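## Task

Find every drive blank that carries a red sticker and push each one fully home until it stops and clicks into its latch, without touching the blanks of other colors. The rack is loose on the table: it may tilt only a little at most (a larger tilt is a failure), and when you finish it must be back at its original spot.

## Robot and tools

Robot. Two arms, left_arm and right_arm, each ending in a two-finger gripper whose fingers point along the gripper's +z and close along its y. Each gripper carries a wrist camera: cam_left_wrist and cam_right_wrist, both 672x504. Their calibration (K, distortion, T_world_to_cam) is given per scene and may be slightly off. Bases sit at about (+0.019, +0.234, 0) m for left_arm and (-0.025, -0.253, 0) m for right_arm.

Frames. Reported hand positions (metres), orientations (quat_wxyz), velocities and Hand targets are in the scene frame: origin at table-top height midway between the arms, +x out over the table, +z up, +y toward left_arm. The reported point sits between the finger pads, roughly 1 cm short of the fingertips, and can be a few cm wrong at long reach. Offsets you send, however, are along the current Hand target's own axes, not the scene axes.

The 14-number row. Every motion argument is one flat list of 14 numbers for both arms together: left_arm dx, dy, dz, rx, ry, rz, opening, then right_arm in the same seven slots. All must be in [-1, 1]. dx..rz are an offset, not a pose: 1.0 equals 0.6 m or 180 degrees, and rx, ry, rz form a single rotation vector. Offsets always count from the Hand target held when the action or move began, so sending the same offset again moves further. Opening is absolute: +1 fully open (0.094 m), -1 shut. To keep an arm still, send six zeros and repeat its current opening; a 0 in the opening slot would half-close it.

execute_actions(actions, cameras). actions is a list of actions; each action is a table of up to 15 rows, one per 1/30 s step; a short table repeats its last row to fill 15. Each row is measured from the action's start pose, not from the previous row. An empty list returns images and fuller status (scene number, task). cameras picks images by name, ["all"] or []; an unknown name rejects the call.

move(target, speed, blend, opening_speed, grip_force, blocking, cameras). Drives grippers in straight lines toward target: one 14-number row, or up to 15 rows, all measured from the same starting Hand targets. speed is m/s, 0.002 to 2.9, default 0.25 (rotation up to twice that in rad/s), one value or one per target. blend, in metres, rounds corners between listed targets; 0 stops at each. opening_speed is the fingers' rate on the -1..+1 scale per second, at least 0.2. grip_force is newtons per pad, 10 to 50, one value or one per arm, and persists. blocking=false returns after about 0.5 s while motion continues. Moves cap at 10 s, ignore obstacles and the other arm, and overshoot more when fast or with an outstretched arm. Avoid paths passing close to an arm's own base.

wait(seconds 0 to 10) lets time run; stop brakes a running move; zoom_image(camera, region [x0,y0,x1,y1] pixels, at most 504 by 504) enlarges part of the newest image from cam_left_wrist or cam_right_wrist; read_manual(section) gives only licence texts; finished_scene(scene 1 to 3) ends the scene for good, and the result usually reports success.

Reading results. Each result gives robot state: end_effector_position and quat, Hand target (your last commanded pose after clipping; next offsets start from it), Tool commands, grip_measured (measured finger opening on the command scale, reads up to ~2.5 mm wide when empty), Joint positions, Joint velocities (may say within noise), Joint torques (include gravity, offsets and noise; joints 1-3 wrap at ±28 N m) and motor temperatures. execute_actions also lists some intermediate positions. A move adds a move: line with its ending (done, off_target, moving, held, fault) and limits (paced means the sent pose was clipped; held means steps were withheld). done means within 10 mm and 2 degrees; neither done nor off_target says whether anything is touched. Grippers often rest a few cm off their target from friction or weight; resend the gap as an offset. Orientation commands are clipped to 40 degrees from the current one per step.

Heat. MOTOR HOT appears at 75 °C; at 90 °C that arm folds and idles for the rest of the scene; at 100 °C it collapses. Pushing against something immovable or holding a stretched pose heats motors, even during thinking time.

What to avoid. Press the blanks gently and slowly: fast contact hits hard, and a target set far beyond the contact surface pushes hard. After a push, command the target back out so the arm stops pressing. The rack is free-standing; push so it does not slide or tip, and steady it with the other arm if needed, without letting arms, grippers or wrist cameras touch each other, which can end the scene. Do not strain camera cables, drop things, knock anything off the table, or strike fixed or heavy objects. Any arm stop costs. The scene clock keeps running while you reply.

Each tool is called after "Request:" as a command line: name --argument value for each argument, lists and objects as JSON in quotes; but a table of rows of numbers goes row by row, as --pt "numbers of a row", without its own name.

## Session

Request:
execute_actions --actions '[]'

Scene clock: 0.00 s.
left_arm: end_effector_position=(+0.3048, +0.1757, +0.2572) grip_measured=+1.000 end_effector_quat_wxyz=(+0.560, -0.090, +0.820, +0.077) | right_arm: end_effector_position=(+0.2530, -0.1770, +0.1853) grip_measured=+1.000 end_effector_quat_wxyz=(+0.433, -0.016, +0.892, -0.130)
Joint positions: left_arm=[-0.703 0.87 0.789 -0.494 -0.847 -0.426 0.094] | right_arm=[0.746 1.033 0.802 -0.679 0.724 0.395 0.094]
Joint velocities: within noise
Joint torques (N m): no reading
Motor temperatures (°C): left_arm=[28 28 34 36 26 27 29] | right_arm=[26 32 31 31 26 25 28]
Heat: left arm: 36 °C; right arm: 32 °C.
Hand target: left_arm +0.3048, +0.1779, +0.2648; +0.569, -0.101, +0.813, +0.074 | right_arm +0.2546, -0.1785, +0.1920; +0.442, -0.007, +0.887, -0.130
Tool commands: left_gripper/opening=+1.0 right_gripper/opening=+1.0
camera_calibration:
cam_left_wrist: T_world_to_cam=[[0.233535, -0.972327, -0.00644059, 0.102206], [-0.709292, -0.165821, -0.685134, 0.457929], [0.665106, 0.164571, -0.728389, 0.0439916], [0, 0, 0, 1]] pos_world=[0.271678, 0.168072, 0.346444]
cam_right_wrist: T_world_to_cam=[[-0.0757894, -0.968623, 0.236695, -0.194568], [-0.892993, -0.0396804, -0.448318, 0.34111], [0.443643, -0.245345, -0.861967, 0.0939367], [0, 0, 0, 1]] pos_world=[0.248188, -0.151881, 0.279949]

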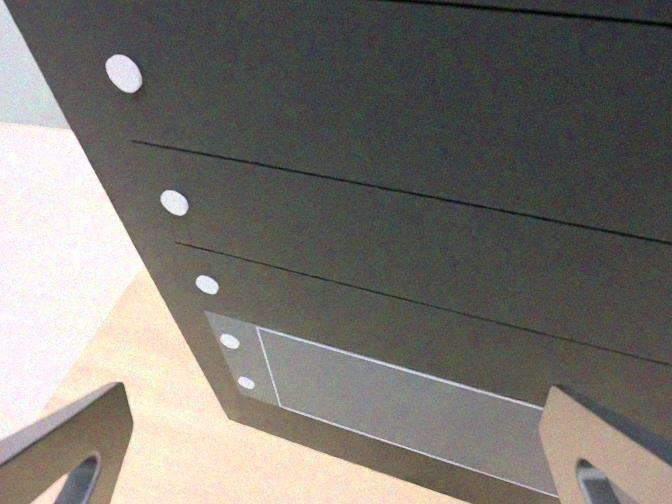

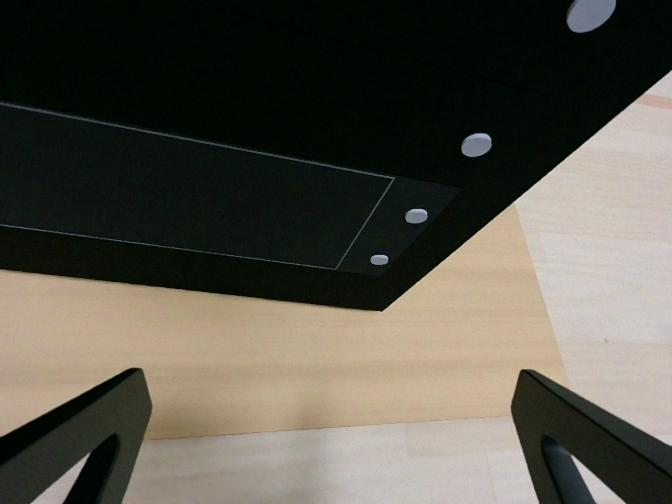

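Request:
move --target '[-0.311,-0.027,-0.194,0.1506,-0.273,-0.015,-1,-0.343,-0.113,-0.325,-0.110,-0.375,0.0745,-1]' --cameras '["all"]'

Scene clock: 10.33 s.
left_arm: end_effector_position=(+0.2696, +0.1482, +0.4688) grip_measured=-0.990 end_effector_quat_wxyz=(+0.848, +0.057, +0.519, -0.084) | right_arm: end_effector_position=(+0.2230, -0.1734, +0.4736) grip_measured=-0.976 end_effector_quat_wxyz=(+0.851, -0.057, +0.516, +0.077)
Joint positions: left_arm=[-0.539 0.626 0.71 0.408 -0.28 0.157 0] | right_arm=[0.529 0.613 0.723 0.384 0.24 -0.146 0.001]
Joint torques (N m): left_arm=[0.42 1.05 7.56 1.79 0.19 -0.02] | right_arm=[-0.72 1.58 5.34 1.86 -0.27 0.12]
Heat: left arm: 38 °C; right arm: 33 °C.
Hand target: left_arm +0.2651, +0.1496, +0.4797; +0.861, +0.053, +0.498, -0.091 | right_arm +0.2193, -0.1738, +0.4814; +0.861, -0.052, +0.497, +0.090
Off the commanded pose: left_arm 0.012 m, 3 deg | right_arm 0.009 m, 3 deg.
move: off_target (left_arm, right_arm)
camera_calibration:
cam_left_wrist: T_world_to_cam=[[-0.215616, -0.976475, 0.0025347, 0.202511], [0.0227377, -0.00761574, -0.999712, 0.499969], [0.976213, -0.215497, 0.0238448, -0.154095], [0, 0, 0, 1]] pos_world=[0.182726, 0.168347, 0.502986]
cam_right_wrist: T_world_to_cam=[[0.201955, -0.97918, 0.0205023, -0.223025], [0.0496234, -0.0106765, -0.998711, 0.499183], [0.978137, 0.202713, 0.0464341, -0.115146], [0, 0, 0, 1]] pos_world=[0.132899, -0.189711, 0.508459]

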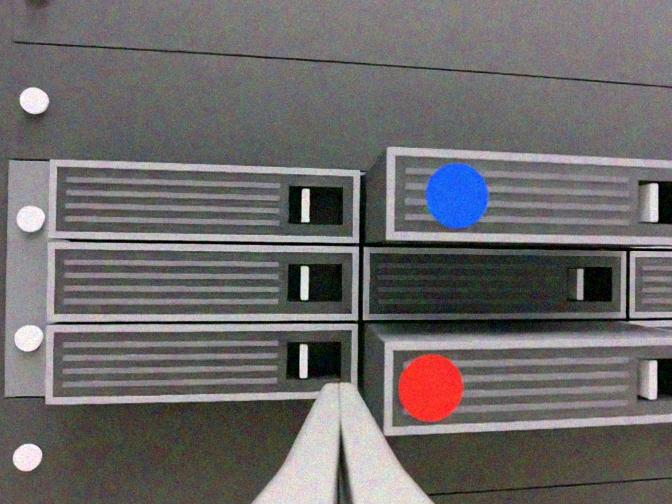

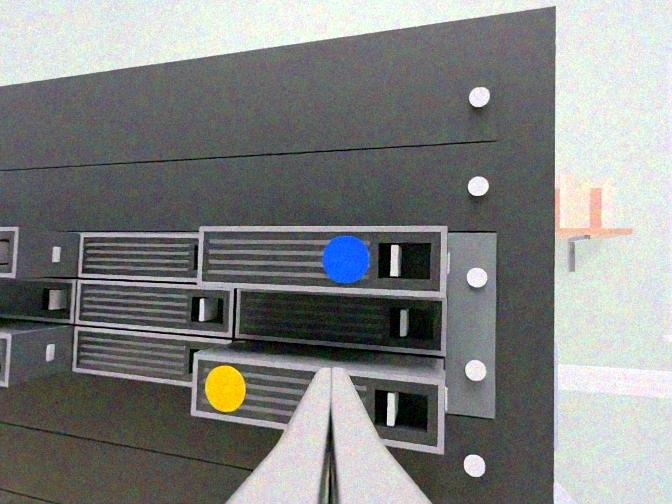

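Request:
move --target '[0.036,-0.110,0.0457,0,0,0,-1,0,0,0,0,0,0,-1]' --speed 0.15 --cameras '["cam_left_wrist"]'

Scene clock: 20.70 s.
left_arm: end_effector_position=(+0.2899, +0.0747, +0.4560) grip_measured=-0.990 end_effector_quat_wxyz=(+0.847, +0.068, +0.520, -0.082) | right_arm: end_effector_position=(+0.2230, -0.1734, +0.4736) grip_measured=-0.976 end_effector_quat_wxyz=(+0.851, -0.057, +0.516, +0.077)
Joint positions: left_arm=[-0.846 0.899 0.71 0.738 -0.531 0.334 0] | right_arm=[0.529 0.613 0.723 0.384 0.24 -0.146 0.001]
Joint torques (N m): left_arm=[-0.43 -1.07 9.85 1.67 0.1 0.09] | right_arm=[-0.7 1.61 5.34 1.85 -0.25 0.1]
Heat: left arm: 40 °C; right arm: 33 °C.
Hand target: left_arm +0.2850, +0.0779, +0.4747; +0.861, +0.053, +0.498, -0.091 | right_arm +0.2193, -0.1738, +0.4814; +0.861, -0.052, +0.497, +0.090
Off the commanded pose: left_arm 0.019 m, 4 deg | right_arm 0.009 m, 3 deg.
move: off_target (left_arm, right_arm)
camera_calibration:
cam_left_wrist: T_world_to_cam=[[-0.224089, -0.974405, -0.0178767, 0.146805], [0.0223426, 0.0132018, -0.999663, 0.484642], [0.974312, -0.224413, 0.0188124, -0.185836], [0, 0, 0, 1]] pos_world=[0.203131, 0.094945, 0.490599]
Images, in order (width x height): cam_left_wrist 672x504.

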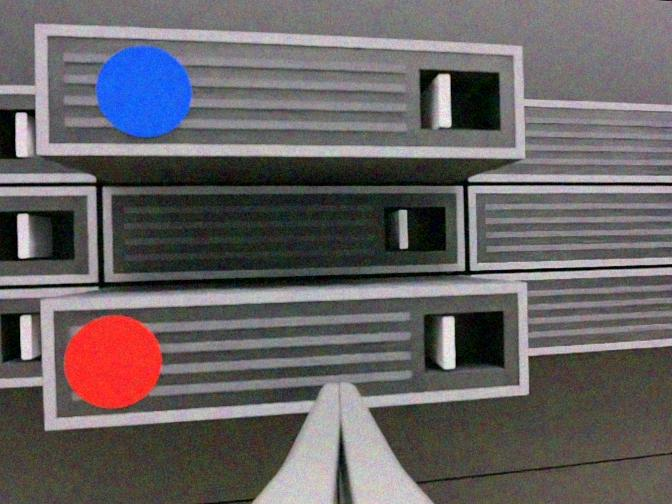

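Request:
move --target '[-0.035,-0.0025,-0.001,0,0,0,-1,0,0,0,0,0,0,-1]' --speed 0.06 --cameras '["cam_left_wrist"]'

Scene clock: 23.57 s.
left_arm: end_effector_position=(+0.2813, +0.0723, +0.4706) grip_measured=-0.990 end_effector_quat_wxyz=(+0.852, +0.064, +0.513, -0.083) | right_arm: end_effector_position=(+0.2230, -0.1734, +0.4736) grip_measured=-0.976 end_effector_quat_wxyz=(+0.851, -0.057, +0.516, +0.077)
Joint positions: left_arm=[-0.894 0.899 0.748 0.738 -0.571 0.372 0] | right_arm=[0.529 0.613 0.723 0.384 0.24 -0.146 0.001]
Joint torques (N m): left_arm=[-0.46 -3.23 11.36 1.03 0.14 0.08] | right_arm=[-0.7 1.52 5.44 1.87 -0.28 0.11]
Heat: left arm: 40 °C; right arm: 34 °C.
Hand target: left_arm +0.2739, +0.0786, +0.4926; +0.861, +0.053, +0.498, -0.091 | right_arm +0.2193, -0.1738, +0.4814; +0.861, -0.052, +0.497, +0.090
Off the commanded pose: left_arm 0.024 m, 3 deg | right_arm 0.009 m, 3 deg.
move: off_target (left_arm, right_arm)
camera_calibration:
cam_left_wrist: T_world_to_cam=[[-0.220726, -0.975256, -0.0124757, 0.139345], [0.0386035, 0.00404562, -0.999246, 0.495373], [0.974572, -0.221041, 0.0367553, -0.187058], [0, 0, 0, 1]] pos_world=[0.193936, 0.0925453, 0.503613]
Images, in order (width x height): cam_left_wrist 672x504.

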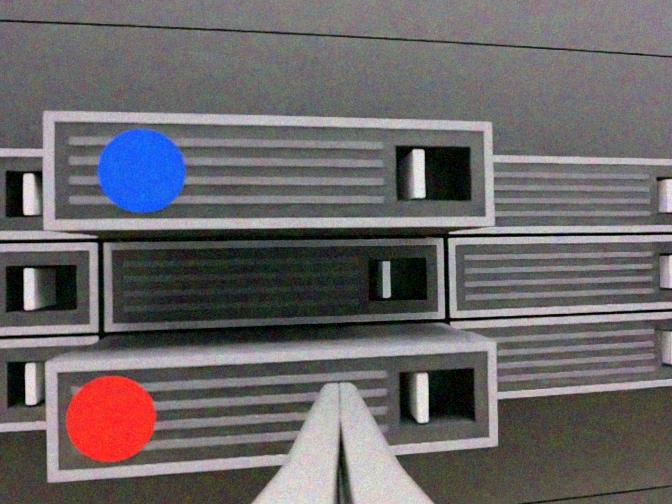

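Request:
move --target '[0.0152,0.0078,0.0525,0,0,0,-1,0,0,0,0,0,0,-1]' --speed 0.05 --cameras '["cam_left_wrist"]'

Scene clock: 26.77 s.
left_arm: end_effector_position=(+0.3068, +0.0774, +0.4855) grip_measured=-0.990 end_effector_quat_wxyz=(+0.858, +0.053, +0.504, -0.080) | right_arm: end_effector_position=(+0.2230, -0.1734, +0.4736) grip_measured=-0.976 end_effector_quat_wxyz=(+0.851, -0.057, +0.516, +0.077)
Joint positions: left_arm=[-0.778 0.98 0.824 0.738 -0.485 0.311 0] | right_arm=[0.529 0.613 0.723 0.384 0.24 -0.146 0.001]
Joint torques (N m): left_arm=[0.44 -2.1 11.79 0.86 0.29 -0.11] | right_arm=[-0.62 1.58 5.34 1.87 -0.26 0.11]
Heat: left arm: 40 °C; right arm: 34 °C.
Hand target: left_arm +0.3061, +0.0766, +0.5005; +0.861, +0.053, +0.498, -0.091 | right_arm +0.2193, -0.1738, +0.4814; +0.861, -0.052, +0.497, +0.090
Off the commanded pose: left_arm 0.015 m, 1 deg | right_arm 0.009 m, 3 deg.
move: off_target (left_arm, right_arm)
camera_calibration:
cam_left_wrist: T_world_to_cam=[[-0.205147, -0.978731, 0.0000189404, 0.139522], [0.0588705, -0.0123589, -0.998189, 0.503823], [0.976959, -0.204774, 0.0601538, -0.224749], [0, 0, 0, 1]] pos_world=[0.218533, 0.0967583, 0.516427]
Images, in order (width x height): cam_left_wrist 672x504.

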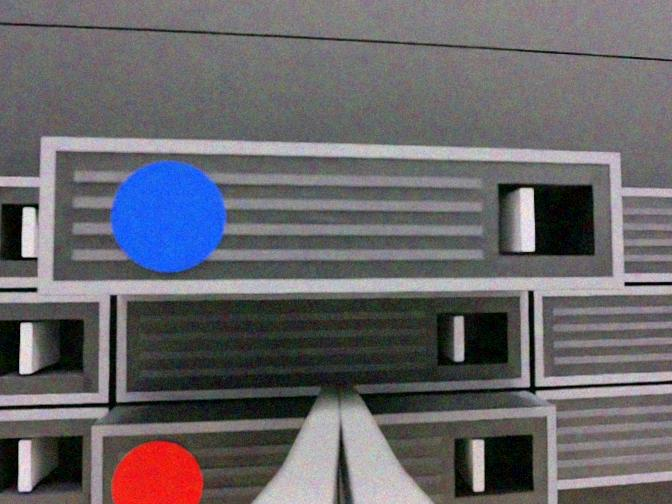

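Request:
move --pt "-0.0248 -0.007 -0.0433 0 0 0 -1 0 0 0 0 0 0 -1" --pt "0.0277 -0.0073 -0.0653 0 0 0 -1 0 0 0 0 0 0 -1" --speed 0.08 --cameras '["cam_left_wrist"]'

Scene clock: 31.13 s.
left_arm: end_effector_position=(+0.2846, +0.0724, +0.4643) grip_measured=-0.990 end_effector_quat_wxyz=(+0.853, +0.064, +0.511, -0.080) | right_arm: end_effector_position=(+0.2230, -0.1734, +0.4736) grip_measured=-0.976 end_effector_quat_wxyz=(+0.851, -0.057, +0.516, +0.077)
Joint positions: left_arm=[-0.88 0.908 0.724 0.771 -0.56 0.37 0] | right_arm=[0.529 0.613 0.723 0.384 0.24 -0.146 0.001]
Joint torques (N m): left_arm=[0.59 -3.11 5.68 1.61 0.27 -0.06] | right_arm=[-0.75 1.51 5.38 1.9 -0.26 0.11]
Motor temperatures (°C): left_arm=[28 28 39 39 26 27 30] | right_arm=[26 32 33 34 26 25 29]
Heat: left arm: 39 °C; right arm: 34 °C.
Hand target: left_arm +0.2801, +0.0777, +0.4665; +0.861, +0.053, +0.498, -0.091 | right_arm +0.2193, -0.1738, +0.4814; +0.861, -0.052, +0.497, +0.090
Off the commanded pose: left_arm 0.007 m, 3 deg | right_arm 0.009 m, 3 deg.
move: off_target (left_arm, right_arm)
camera_calibration:
cam_left_wrist: T_world_to_cam=[[-0.215946, -0.976279, -0.0157083, 0.140322], [0.042878, 0.00659049, -0.999059, 0.487497], [0.975463, -0.216417, 0.0404377, -0.192355], [0, 0, 0, 1]] pos_world=[0.197034, 0.0921522, 0.49702]
Images, in order (width x height): cam_left_wrist 672x504.

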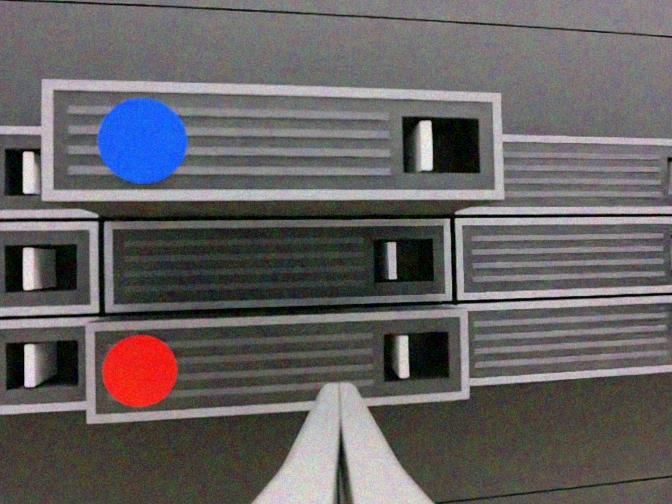

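Request:
move --pt "-0.0303 0 0.0175 0 0 0 -1 0 0 0 0 0 0 -1" --pt "-0.0037 0.0078 0.0633 0 0 0 -1 0 0 0 0 0 0 -1" --speed 0.05 --cameras '["cam_left_wrist"]'

Scene clock: 36.53 s.
left_arm: end_effector_position=(+0.3138, +0.0751, +0.4680) grip_measured=-0.990 end_effector_quat_wxyz=(+0.854, +0.060, +0.511, -0.077) | right_arm: end_effector_position=(+0.2230, -0.1734, +0.4736) grip_measured=-0.976 end_effector_quat_wxyz=(+0.851, -0.057, +0.516, +0.077)
Joint positions: left_arm=[-0.759 0.993 0.777 0.771 -0.468 0.3 0] | right_arm=[0.529 0.613 0.723 0.384 0.24 -0.146 0.001]
Joint torques (N m): left_arm=[0.49 -2.28 11.92 1.1 0.3 -0.11] | right_arm=[-0.77 1.54 5.44 1.87 -0.25 0.13]
Heat: left arm: 39 °C; right arm: 35 °C.
Hand target: left_arm +0.3122, +0.0756, +0.4873; +0.861, +0.053, +0.498, -0.091 | right_arm +0.2193, -0.1738, +0.4814; +0.861, -0.052, +0.497, +0.090
Off the commanded pose: left_arm 0.019 m, 2 deg | right_arm 0.009 m, 3 deg.
move: off_target (left_arm, right_arm)
camera_calibration:
cam_left_wrist: T_world_to_cam=[[-0.206244, -0.978428, -0.0119227, 0.144716], [0.0441054, 0.00287658, -0.999023, 0.48979], [0.977506, -0.206569, 0.0425607, -0.222795], [0, 0, 0, 1]] pos_world=[0.226028, 0.0941628, 0.500519]
Images, in order (width x height): cam_left_wrist 672x504.

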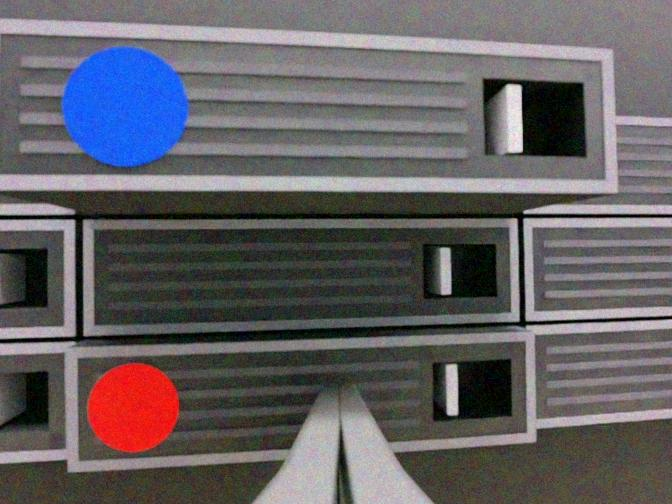

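Request:
move --target '[0.0247,0.0074,0.0428,0,0,0,-1,0,0,0,0,0,0,-1]' --speed 0.04 --cameras '["all"]'

Scene clock: 39.10 s.
left_arm: end_effector_position=(+0.3261, +0.0684, +0.4769) grip_measured=-0.990 end_effector_quat_wxyz=(+0.862, +0.072, +0.492, -0.102) | right_arm: end_effector_position=(+0.2230, -0.1734, +0.4736) grip_measured=-0.976 end_effector_quat_wxyz=(+0.851, -0.057, +0.516, +0.077)
Joint positions: left_arm=[-0.695 1.052 0.811 0.811 -0.356 0.246 0] | right_arm=[0.529 0.613 0.723 0.384 0.24 -0.146 0.001]
Joint torques (N m): left_arm=[2.18 0.99 13.23 1.02 -0.07 -0.11] | right_arm=[-0.65 1.52 5.52 1.85 -0.25 0.12]
Heat: left arm: 40 °C; right arm: 35 °C.
Hand target: left_arm +0.3420, +0.0738, +0.4874; +0.861, +0.053, +0.498, -0.091 | right_arm +0.2193, -0.1738, +0.4814; +0.861, -0.052, +0.497, +0.090
Off the commanded pose: left_arm 0.020 m, 3 deg | right_arm 0.009 m, 3 deg.
move: off_target (left_arm, right_arm)
camera_calibration:
cam_left_wrist: T_world_to_cam=[[-0.261104, -0.96524, -0.0116605, 0.157605], [0.0827729, -0.0103523, -0.996515, 0.485228], [0.961755, -0.261159, 0.0825987, -0.24683], [0, 0, 0, 1]] pos_world=[0.238378, 0.092688, 0.505762]
cam_right_wrist: T_world_to_cam=[[0.201955, -0.97918, 0.0205023, -0.223025], [0.0496234, -0.0106765, -0.998711, 0.499183], [0.978137, 0.202713, 0.0464341, -0.115146], [0, 0, 0, 1]] pos_world=[0.132899, -0.189711, 0.508459]

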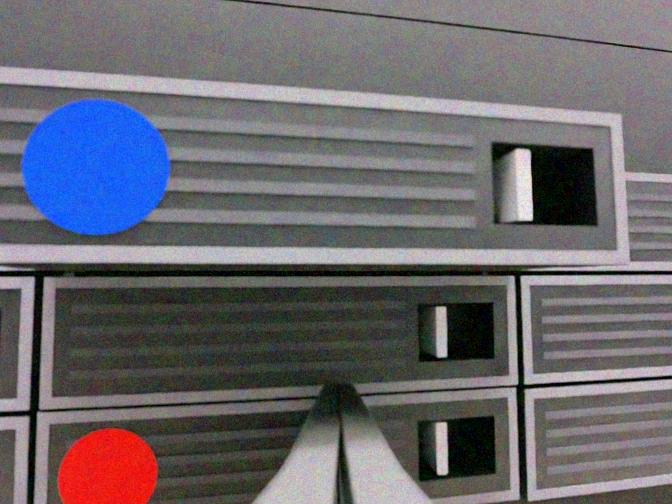

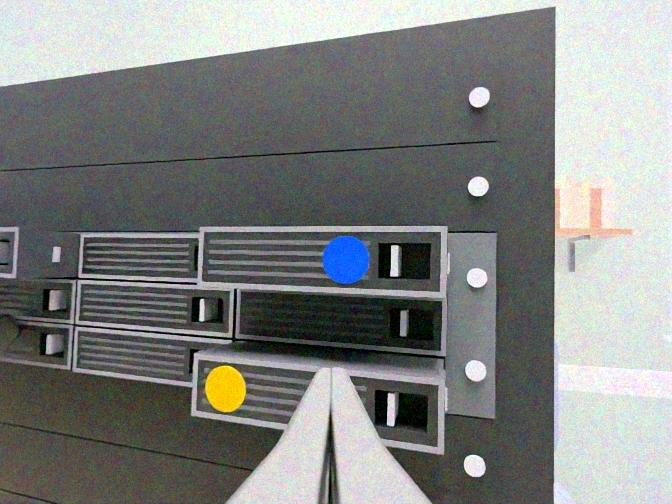

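Looks flush (edges 517/517). Back off and check.

Request:
move --target '[-0.0494,-0.0148,-0.0856,0,0,0,-1,0,0,0,0,0,0,-1]' --speed 0.1 --cameras '["all"]'

Scene clock: 41.70 s.
left_arm: end_effector_position=(+0.2799, +0.0829, +0.5012) grip_measured=-0.990 end_effector_quat_wxyz=(+0.869, +0.035, +0.483, -0.101) | right_arm: end_effector_position=(+0.2230, -0.1734, +0.4736) grip_measured=-0.976 end_effector_quat_wxyz=(+0.851, -0.057, +0.516, +0.077)
Joint positions: left_arm=[-0.859 0.92 0.811 0.778 -0.542 0.344 0] | right_arm=[0.529 0.613 0.723 0.384 0.24 -0.146 0.001]
Joint torques (N m): left_arm=[-0.44 -2.65 5.56 0.79 0.15 0.11] | right_arm=[-0.62 1.59 5.52 1.85 -0.26 0.12]
Heat: left arm: 39 °C; right arm: 35 °C.
Hand target: left_arm +0.2822, +0.0775, +0.4874; +0.861, +0.053, +0.498, -0.091 | right_arm +0.2193, -0.1738, +0.4814; +0.861, -0.052, +0.497, +0.090
Off the commanded pose: left_arm 0.015 m, 3 deg | right_arm 0.009 m, 3 deg.
move: off_target (left_arm, right_arm)
camera_calibration:
cam_left_wrist: T_world_to_cam=[[-0.223338, -0.973617, 0.0468061, 0.120657], [0.100275, -0.0707133, -0.992444, 0.511592], [0.969569, -0.216957, 0.113422, -0.221864], [0, 0, 0, 1]] pos_world=[0.19076, 0.105515, 0.527244]
cam_right_wrist: T_world_to_cam=[[0.201955, -0.97918, 0.0205023, -0.223025], [0.0496234, -0.0106765, -0.998711, 0.499183], [0.978137, 0.202713, 0.0464341, -0.115146], [0, 0, 0, 1]] pos_world=[0.132899, -0.189711, 0.508459]

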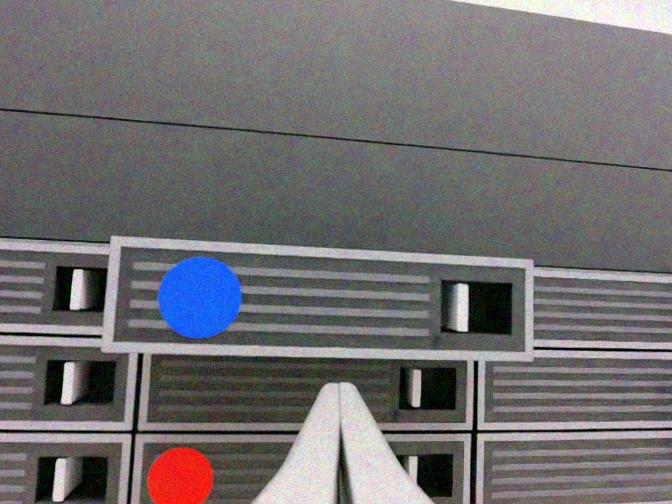

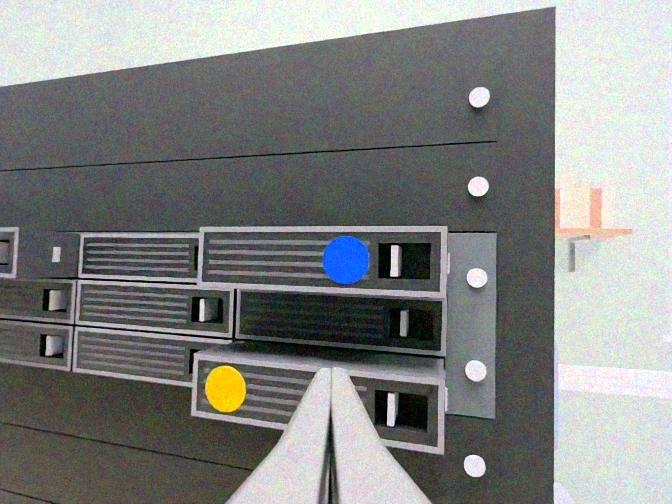

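Request:
finished_scene --scene 2

The scene is finished: the task was done.


## Next scene

Find every drive blank that carries a blue sticker and push each one fully home until it stops and clicks into its latch, without touching the blanks of other colors. The rack is loose on the table: it may tilt only a little at most (a larger tilt is a failure), and when you finish it must be back at its original spot.

Request:
execute_actions --actions '[]'

Scene clock: 0.00 s.
left_arm: end_effector_position=(+0.1907, +0.1190, +0.3468) grip_measured=+1.000 end_effector_quat_wxyz=(+0.436, +0.151, +0.875, -0.151) | right_arm: end_effector_position=(+0.2395, -0.1539, +0.2106) grip_measured=+1.000 end_effector_quat_wxyz=(+0.333, +0.043, +0.893, +0.300)
Joint positions: left_arm=[-0.835 0.791 1.38 -1.226 -0.257 -0.348 0.094] | right_arm=[0.099 0.886 0.818 -0.682 -0.502 0.36 0.094]
Joint velocities: within noise
Joint torques (N m): no reading
Motor temperatures (°C): left_arm=[28 27 34 35 25 27 29] | right_arm=[26 31 31 31 25 25 27]
Heat: left arm: 35 °C; right arm: 31 °C.
Hand target: left_arm +0.1918, +0.1202, +0.3533; +0.447, +0.149, +0.869, -0.152 | right_arm +0.2406, -0.1523, +0.2185; +0.345, +0.033, +0.888, +0.304
Tool commands: left_gripper/opening=+1.0 right_gripper/opening=+1.0
camera_calibration:
cam_left_wrist: T_world_to_cam=[[-0.390057, -0.908543, 0.149681, 0.131467], [-0.833163, 0.279032, -0.477474, 0.327594], [0.39204, -0.310951, -0.865803, 0.350785], [0, 0, 0, 1]] pos_world=[0.186697, 0.137111, 0.44045]
cam_right_wrist: T_world_to_cam=[[0.129874, -0.808727, -0.573666, -0.0332003], [-0.96257, 0.0359753, -0.268636, 0.331767], [0.237891, 0.587082, -0.773784, 0.286176], [0, 0, 0, 1]] pos_world=[0.255582, -0.206794, 0.291517]

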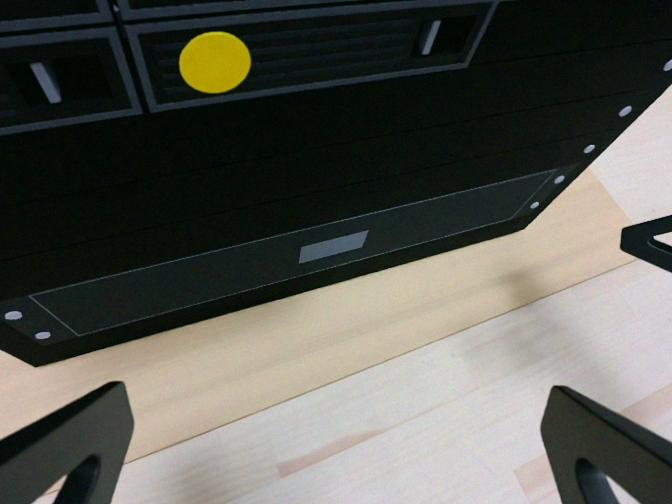

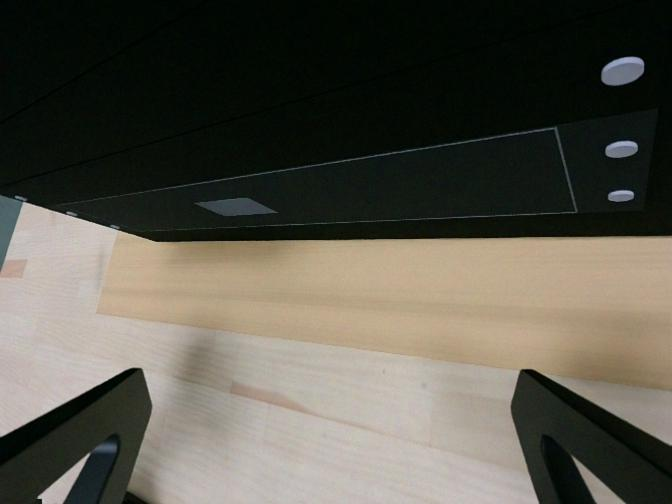

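Request:
move --target '[-0.18,0.0625,-0.0385,-0.068,-0.358,0.041,-1,-0.185,0.203,-0.282,0.0166,-0.397,-0.202,-1]' --cameras '["all"]'

Scene clock: 7.03 s.
left_arm: end_effector_position=(+0.2494, +0.1521, +0.4511) grip_measured=-0.990 end_effector_quat_wxyz=(+0.855, +0.048, +0.509, -0.093) | right_arm: end_effector_position=(+0.2002, -0.1718, +0.4507) grip_measured=-0.977 end_effector_quat_wxyz=(+0.854, -0.049, +0.510, +0.092)
Joint positions: left_arm=[-0.616 0.517 0.599 0.451 -0.347 0.183 0] | right_arm=[0.658 0.493 0.6 0.423 0.348 -0.185 0.001]
Joint torques (N m): left_arm=[0.44 2.3 5.24 1.72 0.21 0.08] | right_arm=[-0.42 2.44 4.08 1.86 -0.24 -0.1]
Heat: left arm: 37 °C; right arm: 32 °C.
Hand target: left_arm +0.2498, +0.1503, +0.4499; +0.861, +0.051, +0.498, -0.091 | right_arm +0.1995, -0.1703, +0.4505; +0.861, -0.052, +0.498, +0.091
Off the commanded pose: left_arm 0.002 m, 2 deg | right_arm 0.002 m, 2 deg.
move: done
camera_calibration:
cam_left_wrist: T_world_to_cam=[[-0.221488, -0.974855, 0.0245216, 0.193367], [0.0447171, -0.035273, -0.998377, 0.480903], [0.974137, -0.220031, 0.0514052, -0.144246], [0, 0, 0, 1]] pos_world=[0.161839, 0.173729, 0.482796]
cam_right_wrist: T_world_to_cam=[[0.218906, -0.975723, -0.00666391, -0.206862], [0.0598525, 0.0202441, -0.998002, 0.480402], [0.973909, 0.21807, 0.062831, -0.0960486], [0, 0, 0, 1]] pos_world=[0.110073, -0.19062, 0.484098]

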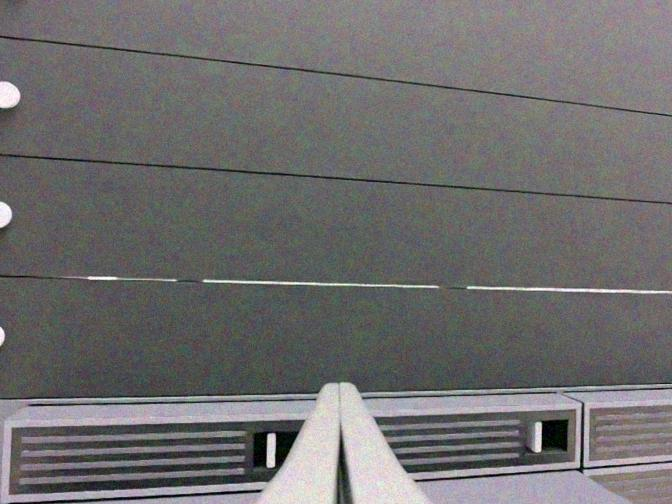

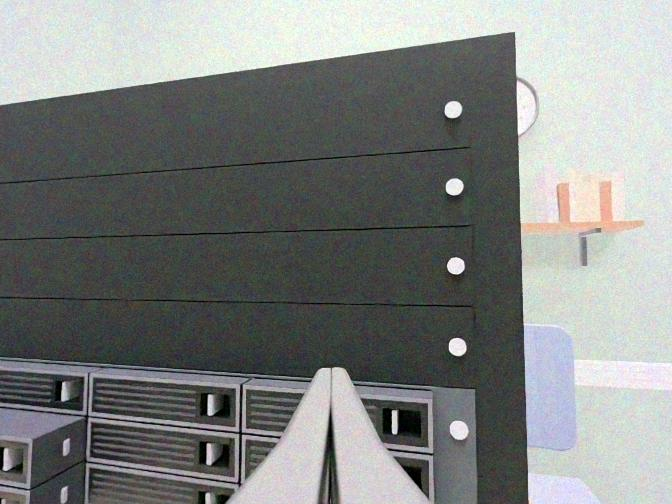

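Request:
move --target '[0.145,0,-0.105,0,0,0,-1,0.15,0,-0.1,0,0,0,-1]' --cameras '["all"]'

Scene clock: 10.60 s.
left_arm: end_effector_position=(+0.2437, +0.1510, +0.3420) grip_measured=-0.990 end_effector_quat_wxyz=(+0.852, +0.055, +0.512, -0.089) | right_arm: end_effector_position=(+0.1964, -0.1714, +0.3431) grip_measured=-0.977 end_effector_quat_wxyz=(+0.854, -0.053, +0.510, +0.090)
Joint positions: left_arm=[-0.653 0.352 0.161 0.719 -0.373 0.212 0] | right_arm=[0.677 0.325 0.16 0.696 0.36 -0.203 0.001]
Joint torques (N m): left_arm=[-0.43 1.05 5.41 1.74 0.08 0.09] | right_arm=[0.64 1.83 4.29 1.82 -0.04 -0.08]
Heat: left arm: 38 °C; right arm: 32 °C.
Hand target: left_arm +0.2389, +0.1524, +0.3431; +0.861, +0.051, +0.497, -0.092 | right_arm +0.1926, -0.1716, +0.3426; +0.861, -0.052, +0.498, +0.091
Off the commanded pose: left_arm 0.005 m, 2 deg | right_arm 0.004 m, 2 deg.
move: done
camera_calibration:
cam_left_wrist: T_world_to_cam=[[-0.222039, -0.974996, 0.00899568, 0.199098], [0.0378774, -0.0178442, -0.999123, 0.371514], [0.974302, -0.221503, 0.0408924, -0.129632], [0, 0, 0, 1]] pos_world=[0.156436, 0.172035, 0.374699]
cam_right_wrist: T_world_to_cam=[[0.219409, -0.975628, 0.0032287, -0.209897], [0.060693, 0.0103462, -0.998103, 0.371493], [0.973743, 0.219189, 0.0614838, -0.0848946], [0, 0, 0, 1]] pos_world=[0.106172, -0.190017, 0.376686]

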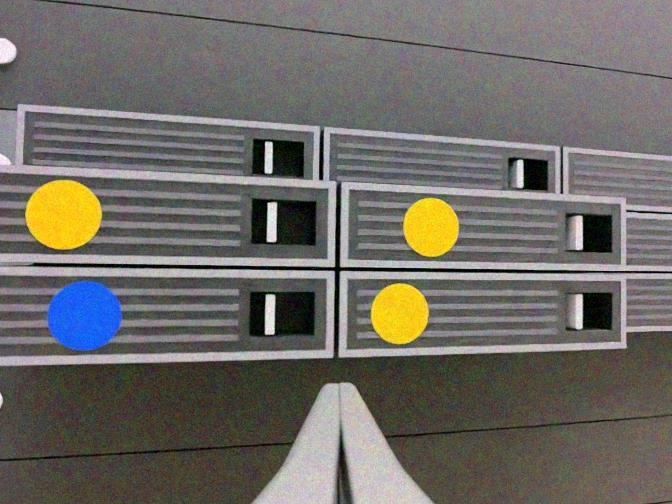

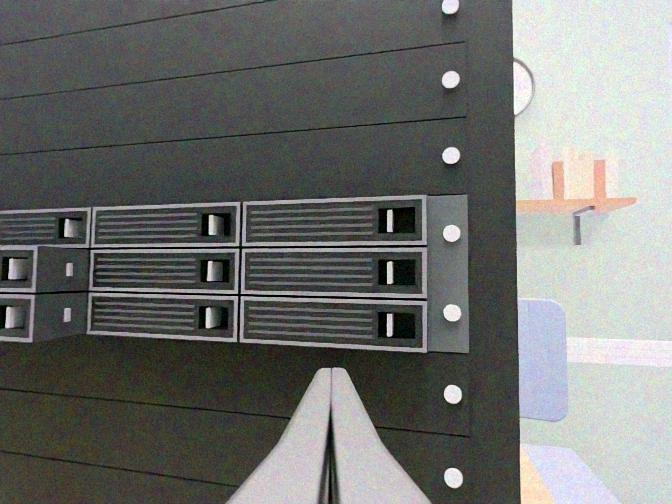

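Request:
move --target '[-0.027,0.0823,0.0465,0,0,0,-1,0,0,0,0,0,0,-1]' --speed 0.12 --cameras '["cam_left_wrist"]'

Scene clock: 15.07 s.
left_arm: end_effector_position=(+0.2682, +0.1959, +0.3503) grip_measured=-0.990 end_effector_quat_wxyz=(+0.852, +0.055, +0.513, -0.088) | right_arm: end_effector_position=(+0.1964, -0.1714, +0.3431) grip_measured=-0.977 end_effector_quat_wxyz=(+0.854, -0.053, +0.510, +0.090)
Joint positions: left_arm=[-0.08 0.421 0.206 0.707 0.13 -0.065 0] | right_arm=[0.677 0.325 0.16 0.696 0.36 -0.203 0.001]
Joint torques (N m): left_arm=[0.51 2.11 11.59 1.19 0.04 -0.06] | right_arm=[0.66 1.8 4.21 1.83 -0.07 -0.06]
Heat: left arm: 38 °C; right arm: 33 °C.
Hand target: left_arm +0.2650, +0.1973, +0.3708; +0.861, +0.052, +0.498, -0.092 | right_arm +0.1926, -0.1716, +0.3426; +0.861, -0.052, +0.498, +0.091
Off the commanded pose: left_arm 0.021 m, 2 deg | right_arm 0.004 m, 2 deg.
move: off_target (left_arm)
camera_calibration:
cam_left_wrist: T_world_to_cam=[[-0.220963, -0.975249, 0.00807166, 0.248357], [0.0366311, -0.0165694, -0.999191, 0.379853], [0.974594, -0.220489, 0.0393856, -0.143621], [0, 0, 0, 1]] pos_world=[0.180935, 0.216837, 0.383198]
Images, in order (width x height): cam_left_wrist 672x504.

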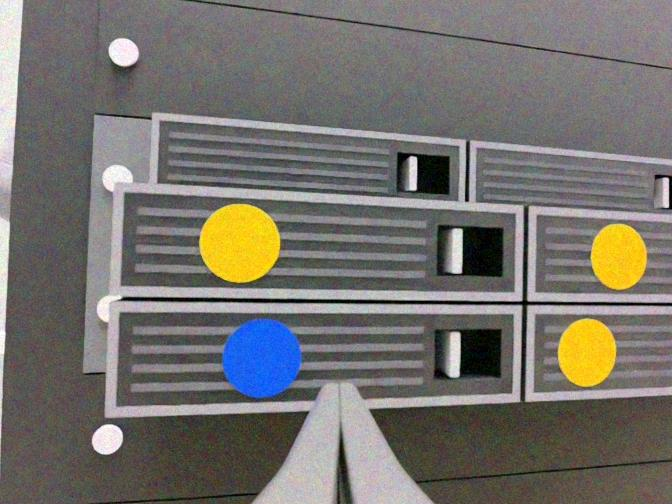

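Request:
move --target '[0.0173,0.0069,0.0433,0,0,0,-1,0,0,0,0,0,0,-1]' --speed 0.05 --cameras '["cam_left_wrist"]'

Scene clock: 18.33 s.
left_arm: end_effector_position=(+0.3004, +0.1936, +0.3378) grip_measured=-0.990 end_effector_quat_wxyz=(+0.834, +0.055, +0.542, -0.089) | right_arm: end_effector_position=(+0.1964, -0.1714, +0.3431) grip_measured=-0.977 end_effector_quat_wxyz=(+0.854, -0.053, +0.510, +0.090)
Joint positions: left_arm=[-0.08 0.63 0.237 0.814 0.131 -0.065 0] | right_arm=[0.677 0.325 0.16 0.696 0.36 -0.203 0.001]
Joint torques (N m): left_arm=[0.34 0.55 11.85 1.88 0.07 -0.04] | right_arm=[0.65 1.8 4.23 1.84 -0.08 -0.07]
Heat: left arm: 38 °C; right arm: 33 °C.
Hand target: left_arm +0.2929, +0.1956, +0.3748; +0.861, +0.052, +0.498, -0.092 | right_arm +0.1926, -0.1716, +0.3426; +0.861, -0.052, +0.498, +0.091
Off the commanded pose: left_arm 0.038 m, 6 deg | right_arm 0.004 m, 2 deg.
move: off_target (left_arm)
camera_calibration:
cam_left_wrist: T_world_to_cam=[[-0.221357, -0.975019, 0.0184318, 0.249885], [-0.0328074, -0.0114444, -0.999396, 0.38602], [0.974641, -0.221828, -0.0294545, -0.151571], [0, 0, 0, 1]] pos_world=[0.215705, 0.214438, 0.376716]
Images, in order (width x height): cam_left_wrist 672x504.

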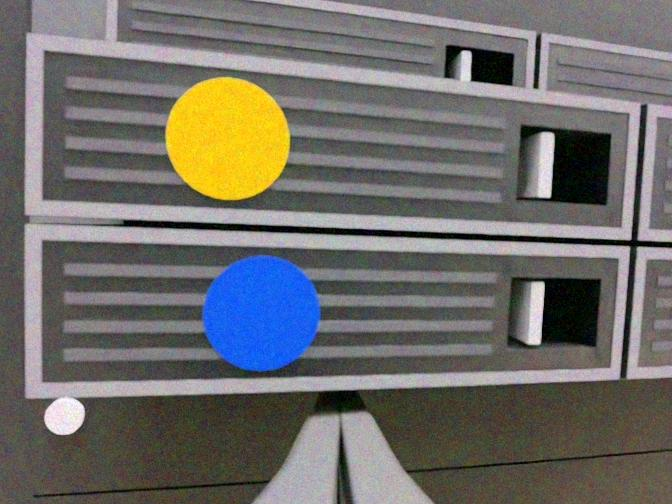

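Request:
move --pt "-0.0288 -0.0085 -0.05 0 0 0 -1 0 0 0 0 0 0 -1" --pt "-0.0519 -0.0085 -0.0367 0 0 0 -1 0 0 0 0 0 0 -1" --speed 0.08 --cameras '["cam_left_wrist"]'

Scene clock: 21.60 s.
left_arm: end_effector_position=(+0.2589, +0.1962, +0.3783) grip_measured=-0.990 end_effector_quat_wxyz=(+0.860, +0.056, +0.499, -0.089) | right_arm: end_effector_position=(+0.1964, -0.1714, +0.3431) grip_measured=-0.977 end_effector_quat_wxyz=(+0.854, -0.053, +0.510, +0.090)
Joint positions: left_arm=[-0.08 0.392 0.288 0.627 0.131 -0.067 0] | right_arm=[0.677 0.325 0.16 0.696 0.36 -0.203 0.001]
Joint torques (N m): left_arm=[0.57 2.35 11.15 0.95 0 -0.09] | right_arm=[0.68 1.81 4.25 1.84 -0.06 -0.08]
Heat: left arm: 38 °C; right arm: 34 °C.
Hand target: left_arm +0.2579, +0.1979, +0.3909; +0.861, +0.052, +0.497, -0.092 | right_arm +0.1926, -0.1716, +0.3426; +0.861, -0.052, +0.498, +0.091
Off the commanded pose: left_arm 0.013 m, 1 deg | right_arm 0.004 m, 2 deg.
move: off_target (left_arm)
camera_calibration:
cam_left_wrist: T_world_to_cam=[[-0.223127, -0.974783, 0.00353954, 0.248604], [0.0682098, -0.0192351, -0.997486, 0.399745], [0.9724, -0.222325, 0.0707816, -0.146591], [0, 0, 0, 1]] pos_world=[0.170749, 0.217433, 0.408236]
Images, in order (width x height): cam_left_wrist 672x504.

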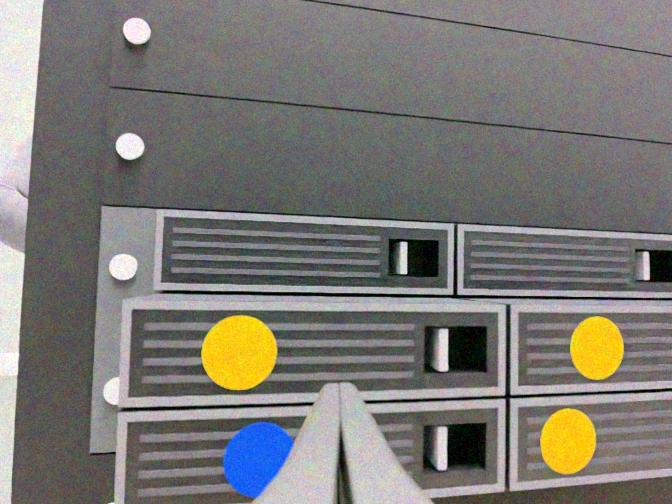

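Request:
move --target '[0.0318,0,-0.0183,0,0,0,-1,0,0,0,0,0,0,-1]' --speed 0.06

Scene clock: 24.87 s.
left_arm: end_effector_position=(+0.2616, +0.1960, +0.3702) grip_measured=-0.990 end_effector_quat_wxyz=(+0.856, +0.056, +0.507, -0.089) | right_arm: end_effector_position=(+0.1964, -0.1714, +0.3431) grip_measured=-0.977 end_effector_quat_wxyz=(+0.854, -0.053, +0.510, +0.090)
Joint positions: left_arm=[-0.08 0.392 0.271 0.627 0.131 -0.067 0] | right_arm=[0.677 0.325 0.16 0.696 0.36 -0.203 0.001]
Joint torques (N m): left_arm=[0.49 0.42 5.56 1.56 0.03 -0.1] | right_arm=[0.68 1.87 4.3 1.84 -0.08 -0.08]
Heat: left arm: 38 °C; right arm: 34 °C.
Hand target: left_arm +0.2580, +0.1978, +0.3688; +0.861, +0.052, +0.498, -0.092 | right_arm +0.1926, -0.1716, +0.3426; +0.861, -0.052, +0.498, +0.091
Off the commanded pose: left_arm 0.004 m, 1 deg | right_arm 0.004 m, 2 deg.
move: done

Request:
move --pt "-0.0245 0 0.0142 0 0 0 -1 0 0 0 0 0 0 -1" --pt "-0.0015 0.0069 0.0542 0 0 0 -1 0 0 0 0 0 0 -1" --speed 0.05 --cameras '["cam_left_wrist"]'

Scene clock: 28.23 s.
left_arm: end_effector_position=(+0.2941, +0.1940, +0.3482) grip_measured=-0.990 end_effector_quat_wxyz=(+0.834, +0.054, +0.542, -0.090) | right_arm: end_effector_position=(+0.1964, -0.1714, +0.3431) grip_measured=-0.977 end_effector_quat_wxyz=(+0.854, -0.053, +0.510, +0.090)
Joint positions: left_arm=[-0.08 0.571 0.271 0.722 0.131 -0.067 0] | right_arm=[0.677 0.325 0.16 0.696 0.36 -0.203 0.001]
Joint torques (N m): left_arm=[0.64 1.13 11.9 1.91 0.07 -0.06] | right_arm=[0.61 1.83 4.25 1.82 -0.05 -0.09]
Motor temperatures (°C): left_arm=[28 27 39 39 25 27 29] | right_arm=[26 31 32 34 25 25 28]
Heat: left arm: 39 °C; right arm: 34 °C.
Hand target: left_arm +0.2860, +0.1961, +0.3859; +0.861, +0.052, +0.498, -0.092 | right_arm +0.1926, -0.1716, +0.3426; +0.861, -0.052, +0.498, +0.091
Off the commanded pose: left_arm 0.039 m, 6 deg | right_arm 0.004 m, 2 deg.
move: off_target (left_arm)
camera_calibration:
cam_left_wrist: T_world_to_cam=[[-0.221948, -0.974857, 0.019809, 0.248341], [-0.0328205, -0.012835, -0.999379, 0.396506], [0.974506, -0.22246, -0.0291466, -0.144969], [0, 0, 0, 1]] pos_world=[0.209406, 0.214936, 0.387115]
Images, in order (width x height): cam_left_wrist 672x504.

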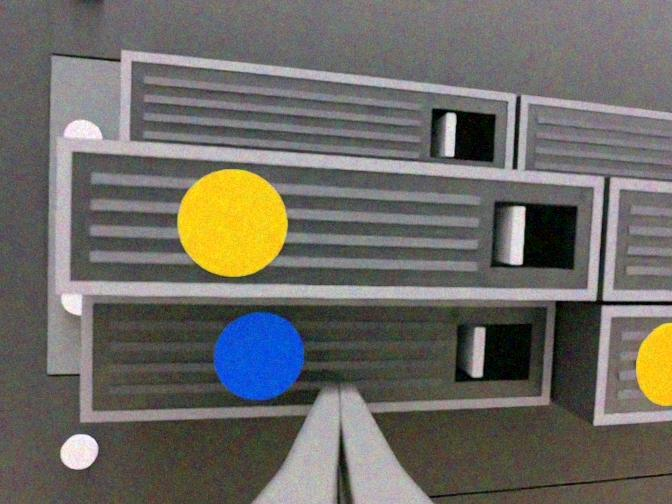

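Request:
move --target '[0.0204,0.0074,0.0453,0,0,0,-1,0,0,0,0,0,0,-1]' --speed 0.04 --cameras '["cam_left_wrist"]'

Scene clock: 30.83 s.
left_arm: end_effector_position=(+0.3203, +0.1915, +0.3446) grip_measured=-0.990 end_effector_quat_wxyz=(+0.827, +0.056, +0.551, -0.092) | right_arm: end_effector_position=(+0.1964, -0.1714, +0.3431) grip_measured=-0.977 end_effector_quat_wxyz=(+0.854, -0.053, +0.510, +0.090)
Joint positions: left_arm=[-0.08 0.751 0.306 0.845 0.136 -0.067 0] | right_arm=[0.677 0.325 0.16 0.696 0.36 -0.203 0.001]
Joint torques (N m): left_arm=[0.4 1.32 12.81 2.14 0.02 -0.07] | right_arm=[0.76 1.8 4.25 1.84 -0.08 -0.11]
Heat: left arm: 40 °C; right arm: 35 °C.
Hand target: left_arm +0.3160, +0.1943, +0.3888; +0.861, +0.052, +0.498, -0.092 | right_arm +0.1926, -0.1716, +0.3426; +0.861, -0.052, +0.498, +0.091
Off the commanded pose: left_arm 0.045 m, 7 deg | right_arm 0.004 m, 2 deg.
move: off_target (left_arm)
camera_calibration:
cam_left_wrist: T_world_to_cam=[[-0.22559, -0.973985, 0.0214971, 0.252267], [-0.054178, -0.00948942, -0.998486, 0.39954], [0.972715, -0.226413, -0.0506278, -0.162373], [0, 0, 0, 1]] pos_world=[0.236498, 0.212733, 0.385292]
Images, in order (width x height): cam_left_wrist 672x504.

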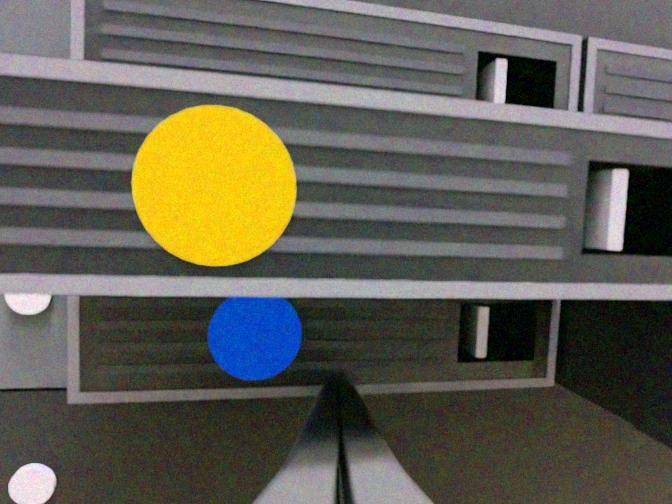

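Request:
move --target '[0.009,0.0045,0.029,0,0,0,-1,0,0,0,0,0,0,-1]' --speed 0.04 --cameras '["cam_left_wrist"]'

Scene clock: 33.20 s.
left_arm: end_effector_position=(+0.3216, +0.1912, +0.3467) grip_measured=-0.990 end_effector_quat_wxyz=(+0.831, +0.061, +0.545, -0.092) | right_arm: end_effector_position=(+0.1964, -0.1714, +0.3431) grip_measured=-0.977 end_effector_quat_wxyz=(+0.854, -0.053, +0.510, +0.090)
Joint positions: left_arm=[-0.069 0.775 0.306 0.885 0.156 -0.067 0] | right_arm=[0.677 0.325 0.16 0.696 0.36 -0.203 0.001]
Joint torques (N m): left_arm=[-0.18 7.95 15.83 2.24 -0.21 -0.07] | right_arm=[0.68 1.78 4.15 1.83 -0.06 -0.07]
Heat: left arm: 40 °C; right arm: 35 °C.
Hand target: left_arm +0.3339, +0.1932, +0.3928; +0.861, +0.052, +0.498, -0.092 | right_arm +0.1926, -0.1716, +0.3426; +0.861, -0.052, +0.498, +0.091
Off the commanded pose: left_arm 0.048 m, 6 deg | right_arm 0.004 m, 2 deg.
move: off_target (left_arm)
camera_calibration:
cam_left_wrist: T_world_to_cam=[[-0.23296, -0.972425, 0.0108973, 0.257937], [-0.0379406, -0.00210897, -0.999278, 0.395389], [0.971746, -0.233205, -0.0364031, -0.166937], [0, 0, 0, 1]] pos_world=[0.23731, 0.212727, 0.386216]
Images, in order (width x height): cam_left_wrist 672x504.

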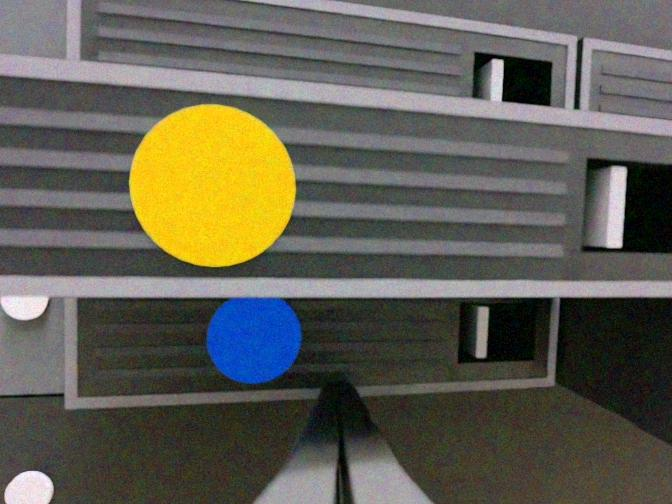

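Request:
move --target '[0.0066,0.002,0.0114,0,0,0,-1,0,0,0,0,0,0,-1]' --speed 0.04

Request:
move --target '[-0.0576,-0.0174,-0.0999,0,0,0,-1,0,0,0,0,0,0,-1]' --speed 0.1 --cameras '["all"]'

Scene clock: 36.37 s.
left_arm: end_effector_position=(+0.3221, +0.1913, +0.3478) grip_measured=-0.990 end_effector_quat_wxyz=(+0.834, +0.064, +0.541, -0.092) | right_arm: end_effector_position=(+0.1964, -0.1714, +0.3431) grip_measured=-0.977 end_effector_quat_wxyz=(+0.854, -0.053, +0.510, +0.090)
Joint positions: left_arm=[-0.063 0.786 0.306 0.905 0.165 -0.067 0] | right_arm=[0.677 0.325 0.16 0.696 0.36 -0.203 0.001]
Joint torques (N m): left_arm=[-0.65 10.66 16.84 2.31 -0.31 -0.06] | right_arm=[0.72 1.81 4.26 1.81 -0.06 -0.07]
Heat: left arm: 41 °C; right arm: 35 °C.
Hand target: left_arm +0.3418, +0.1927, +0.3928; +0.861, +0.052, +0.498, -0.092 | right_arm +0.1926, -0.1716, +0.3426; +0.861, -0.052, +0.498, +0.091
Off the commanded pose: left_arm 0.049 m, 6 deg | right_arm 0.004 m, 2 deg.
move: off_target (left_arm)

Scene clock: 37.83 s.
left_arm: end_effector_position=(+0.2755, +0.1965, +0.3789) grip_measured=-0.990 end_effector_quat_wxyz=(+0.858, +0.058, +0.504, -0.087) | right_arm: end_effector_position=(+0.1964, -0.1714, +0.3431) grip_measured=-0.977 end_effector_quat_wxyz=(+0.854, -0.053, +0.510, +0.090)
Joint positions: left_arm=[-0.065 0.506 0.306 0.713 0.145 -0.068 0] | right_arm=[0.677 0.325 0.16 0.696 0.36 -0.203 0.001]
Joint torques (N m): left_arm=[-0.43 0.2 10.71 0.96 -0.11 -0.03] | right_arm=[0.69 1.91 4.21 1.82 -0.06 -0.08]
Heat: left arm: 41 °C; right arm: 35 °C.
Hand target: left_arm +0.2720, +0.1970, +0.3929; +0.861, +0.052, +0.498, -0.091 | right_arm +0.1926, -0.1716, +0.3426; +0.861, -0.052, +0.498, +0.091
Off the commanded pose: left_arm 0.014 m, 1 deg | right_arm 0.004 m, 2 deg.
move: off_target (left_arm)
camera_calibration:
cam_left_wrist: T_world_to_cam=[[-0.221037, -0.975265, -0.000228742, 0.25351], [0.0582251, -0.0129622, -0.998219, 0.401094], [0.973526, -0.220657, 0.0596501, -0.159073], [0, 0, 0, 1]] pos_world=[0.187544, 0.217338, 0.409927]
cam_right_wrist: T_world_to_cam=[[0.219409, -0.975628, 0.0032287, -0.209897], [0.060693, 0.0103462, -0.998103, 0.371493], [0.973743, 0.219189, 0.0614838, -0.0848946], [0, 0, 0, 1]] pos_world=[0.106172, -0.190017, 0.376686]

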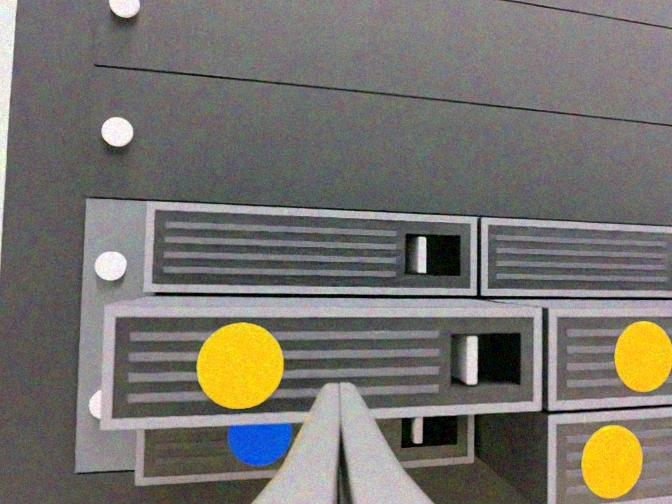

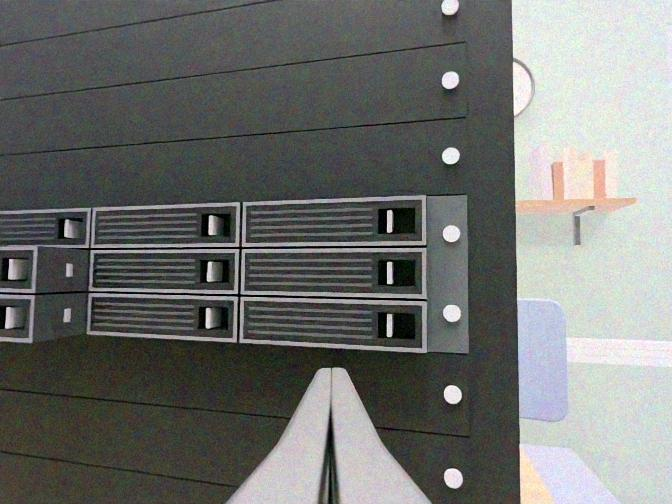

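Request:
finished_scene --scene 3

The scene is finished: the task was done.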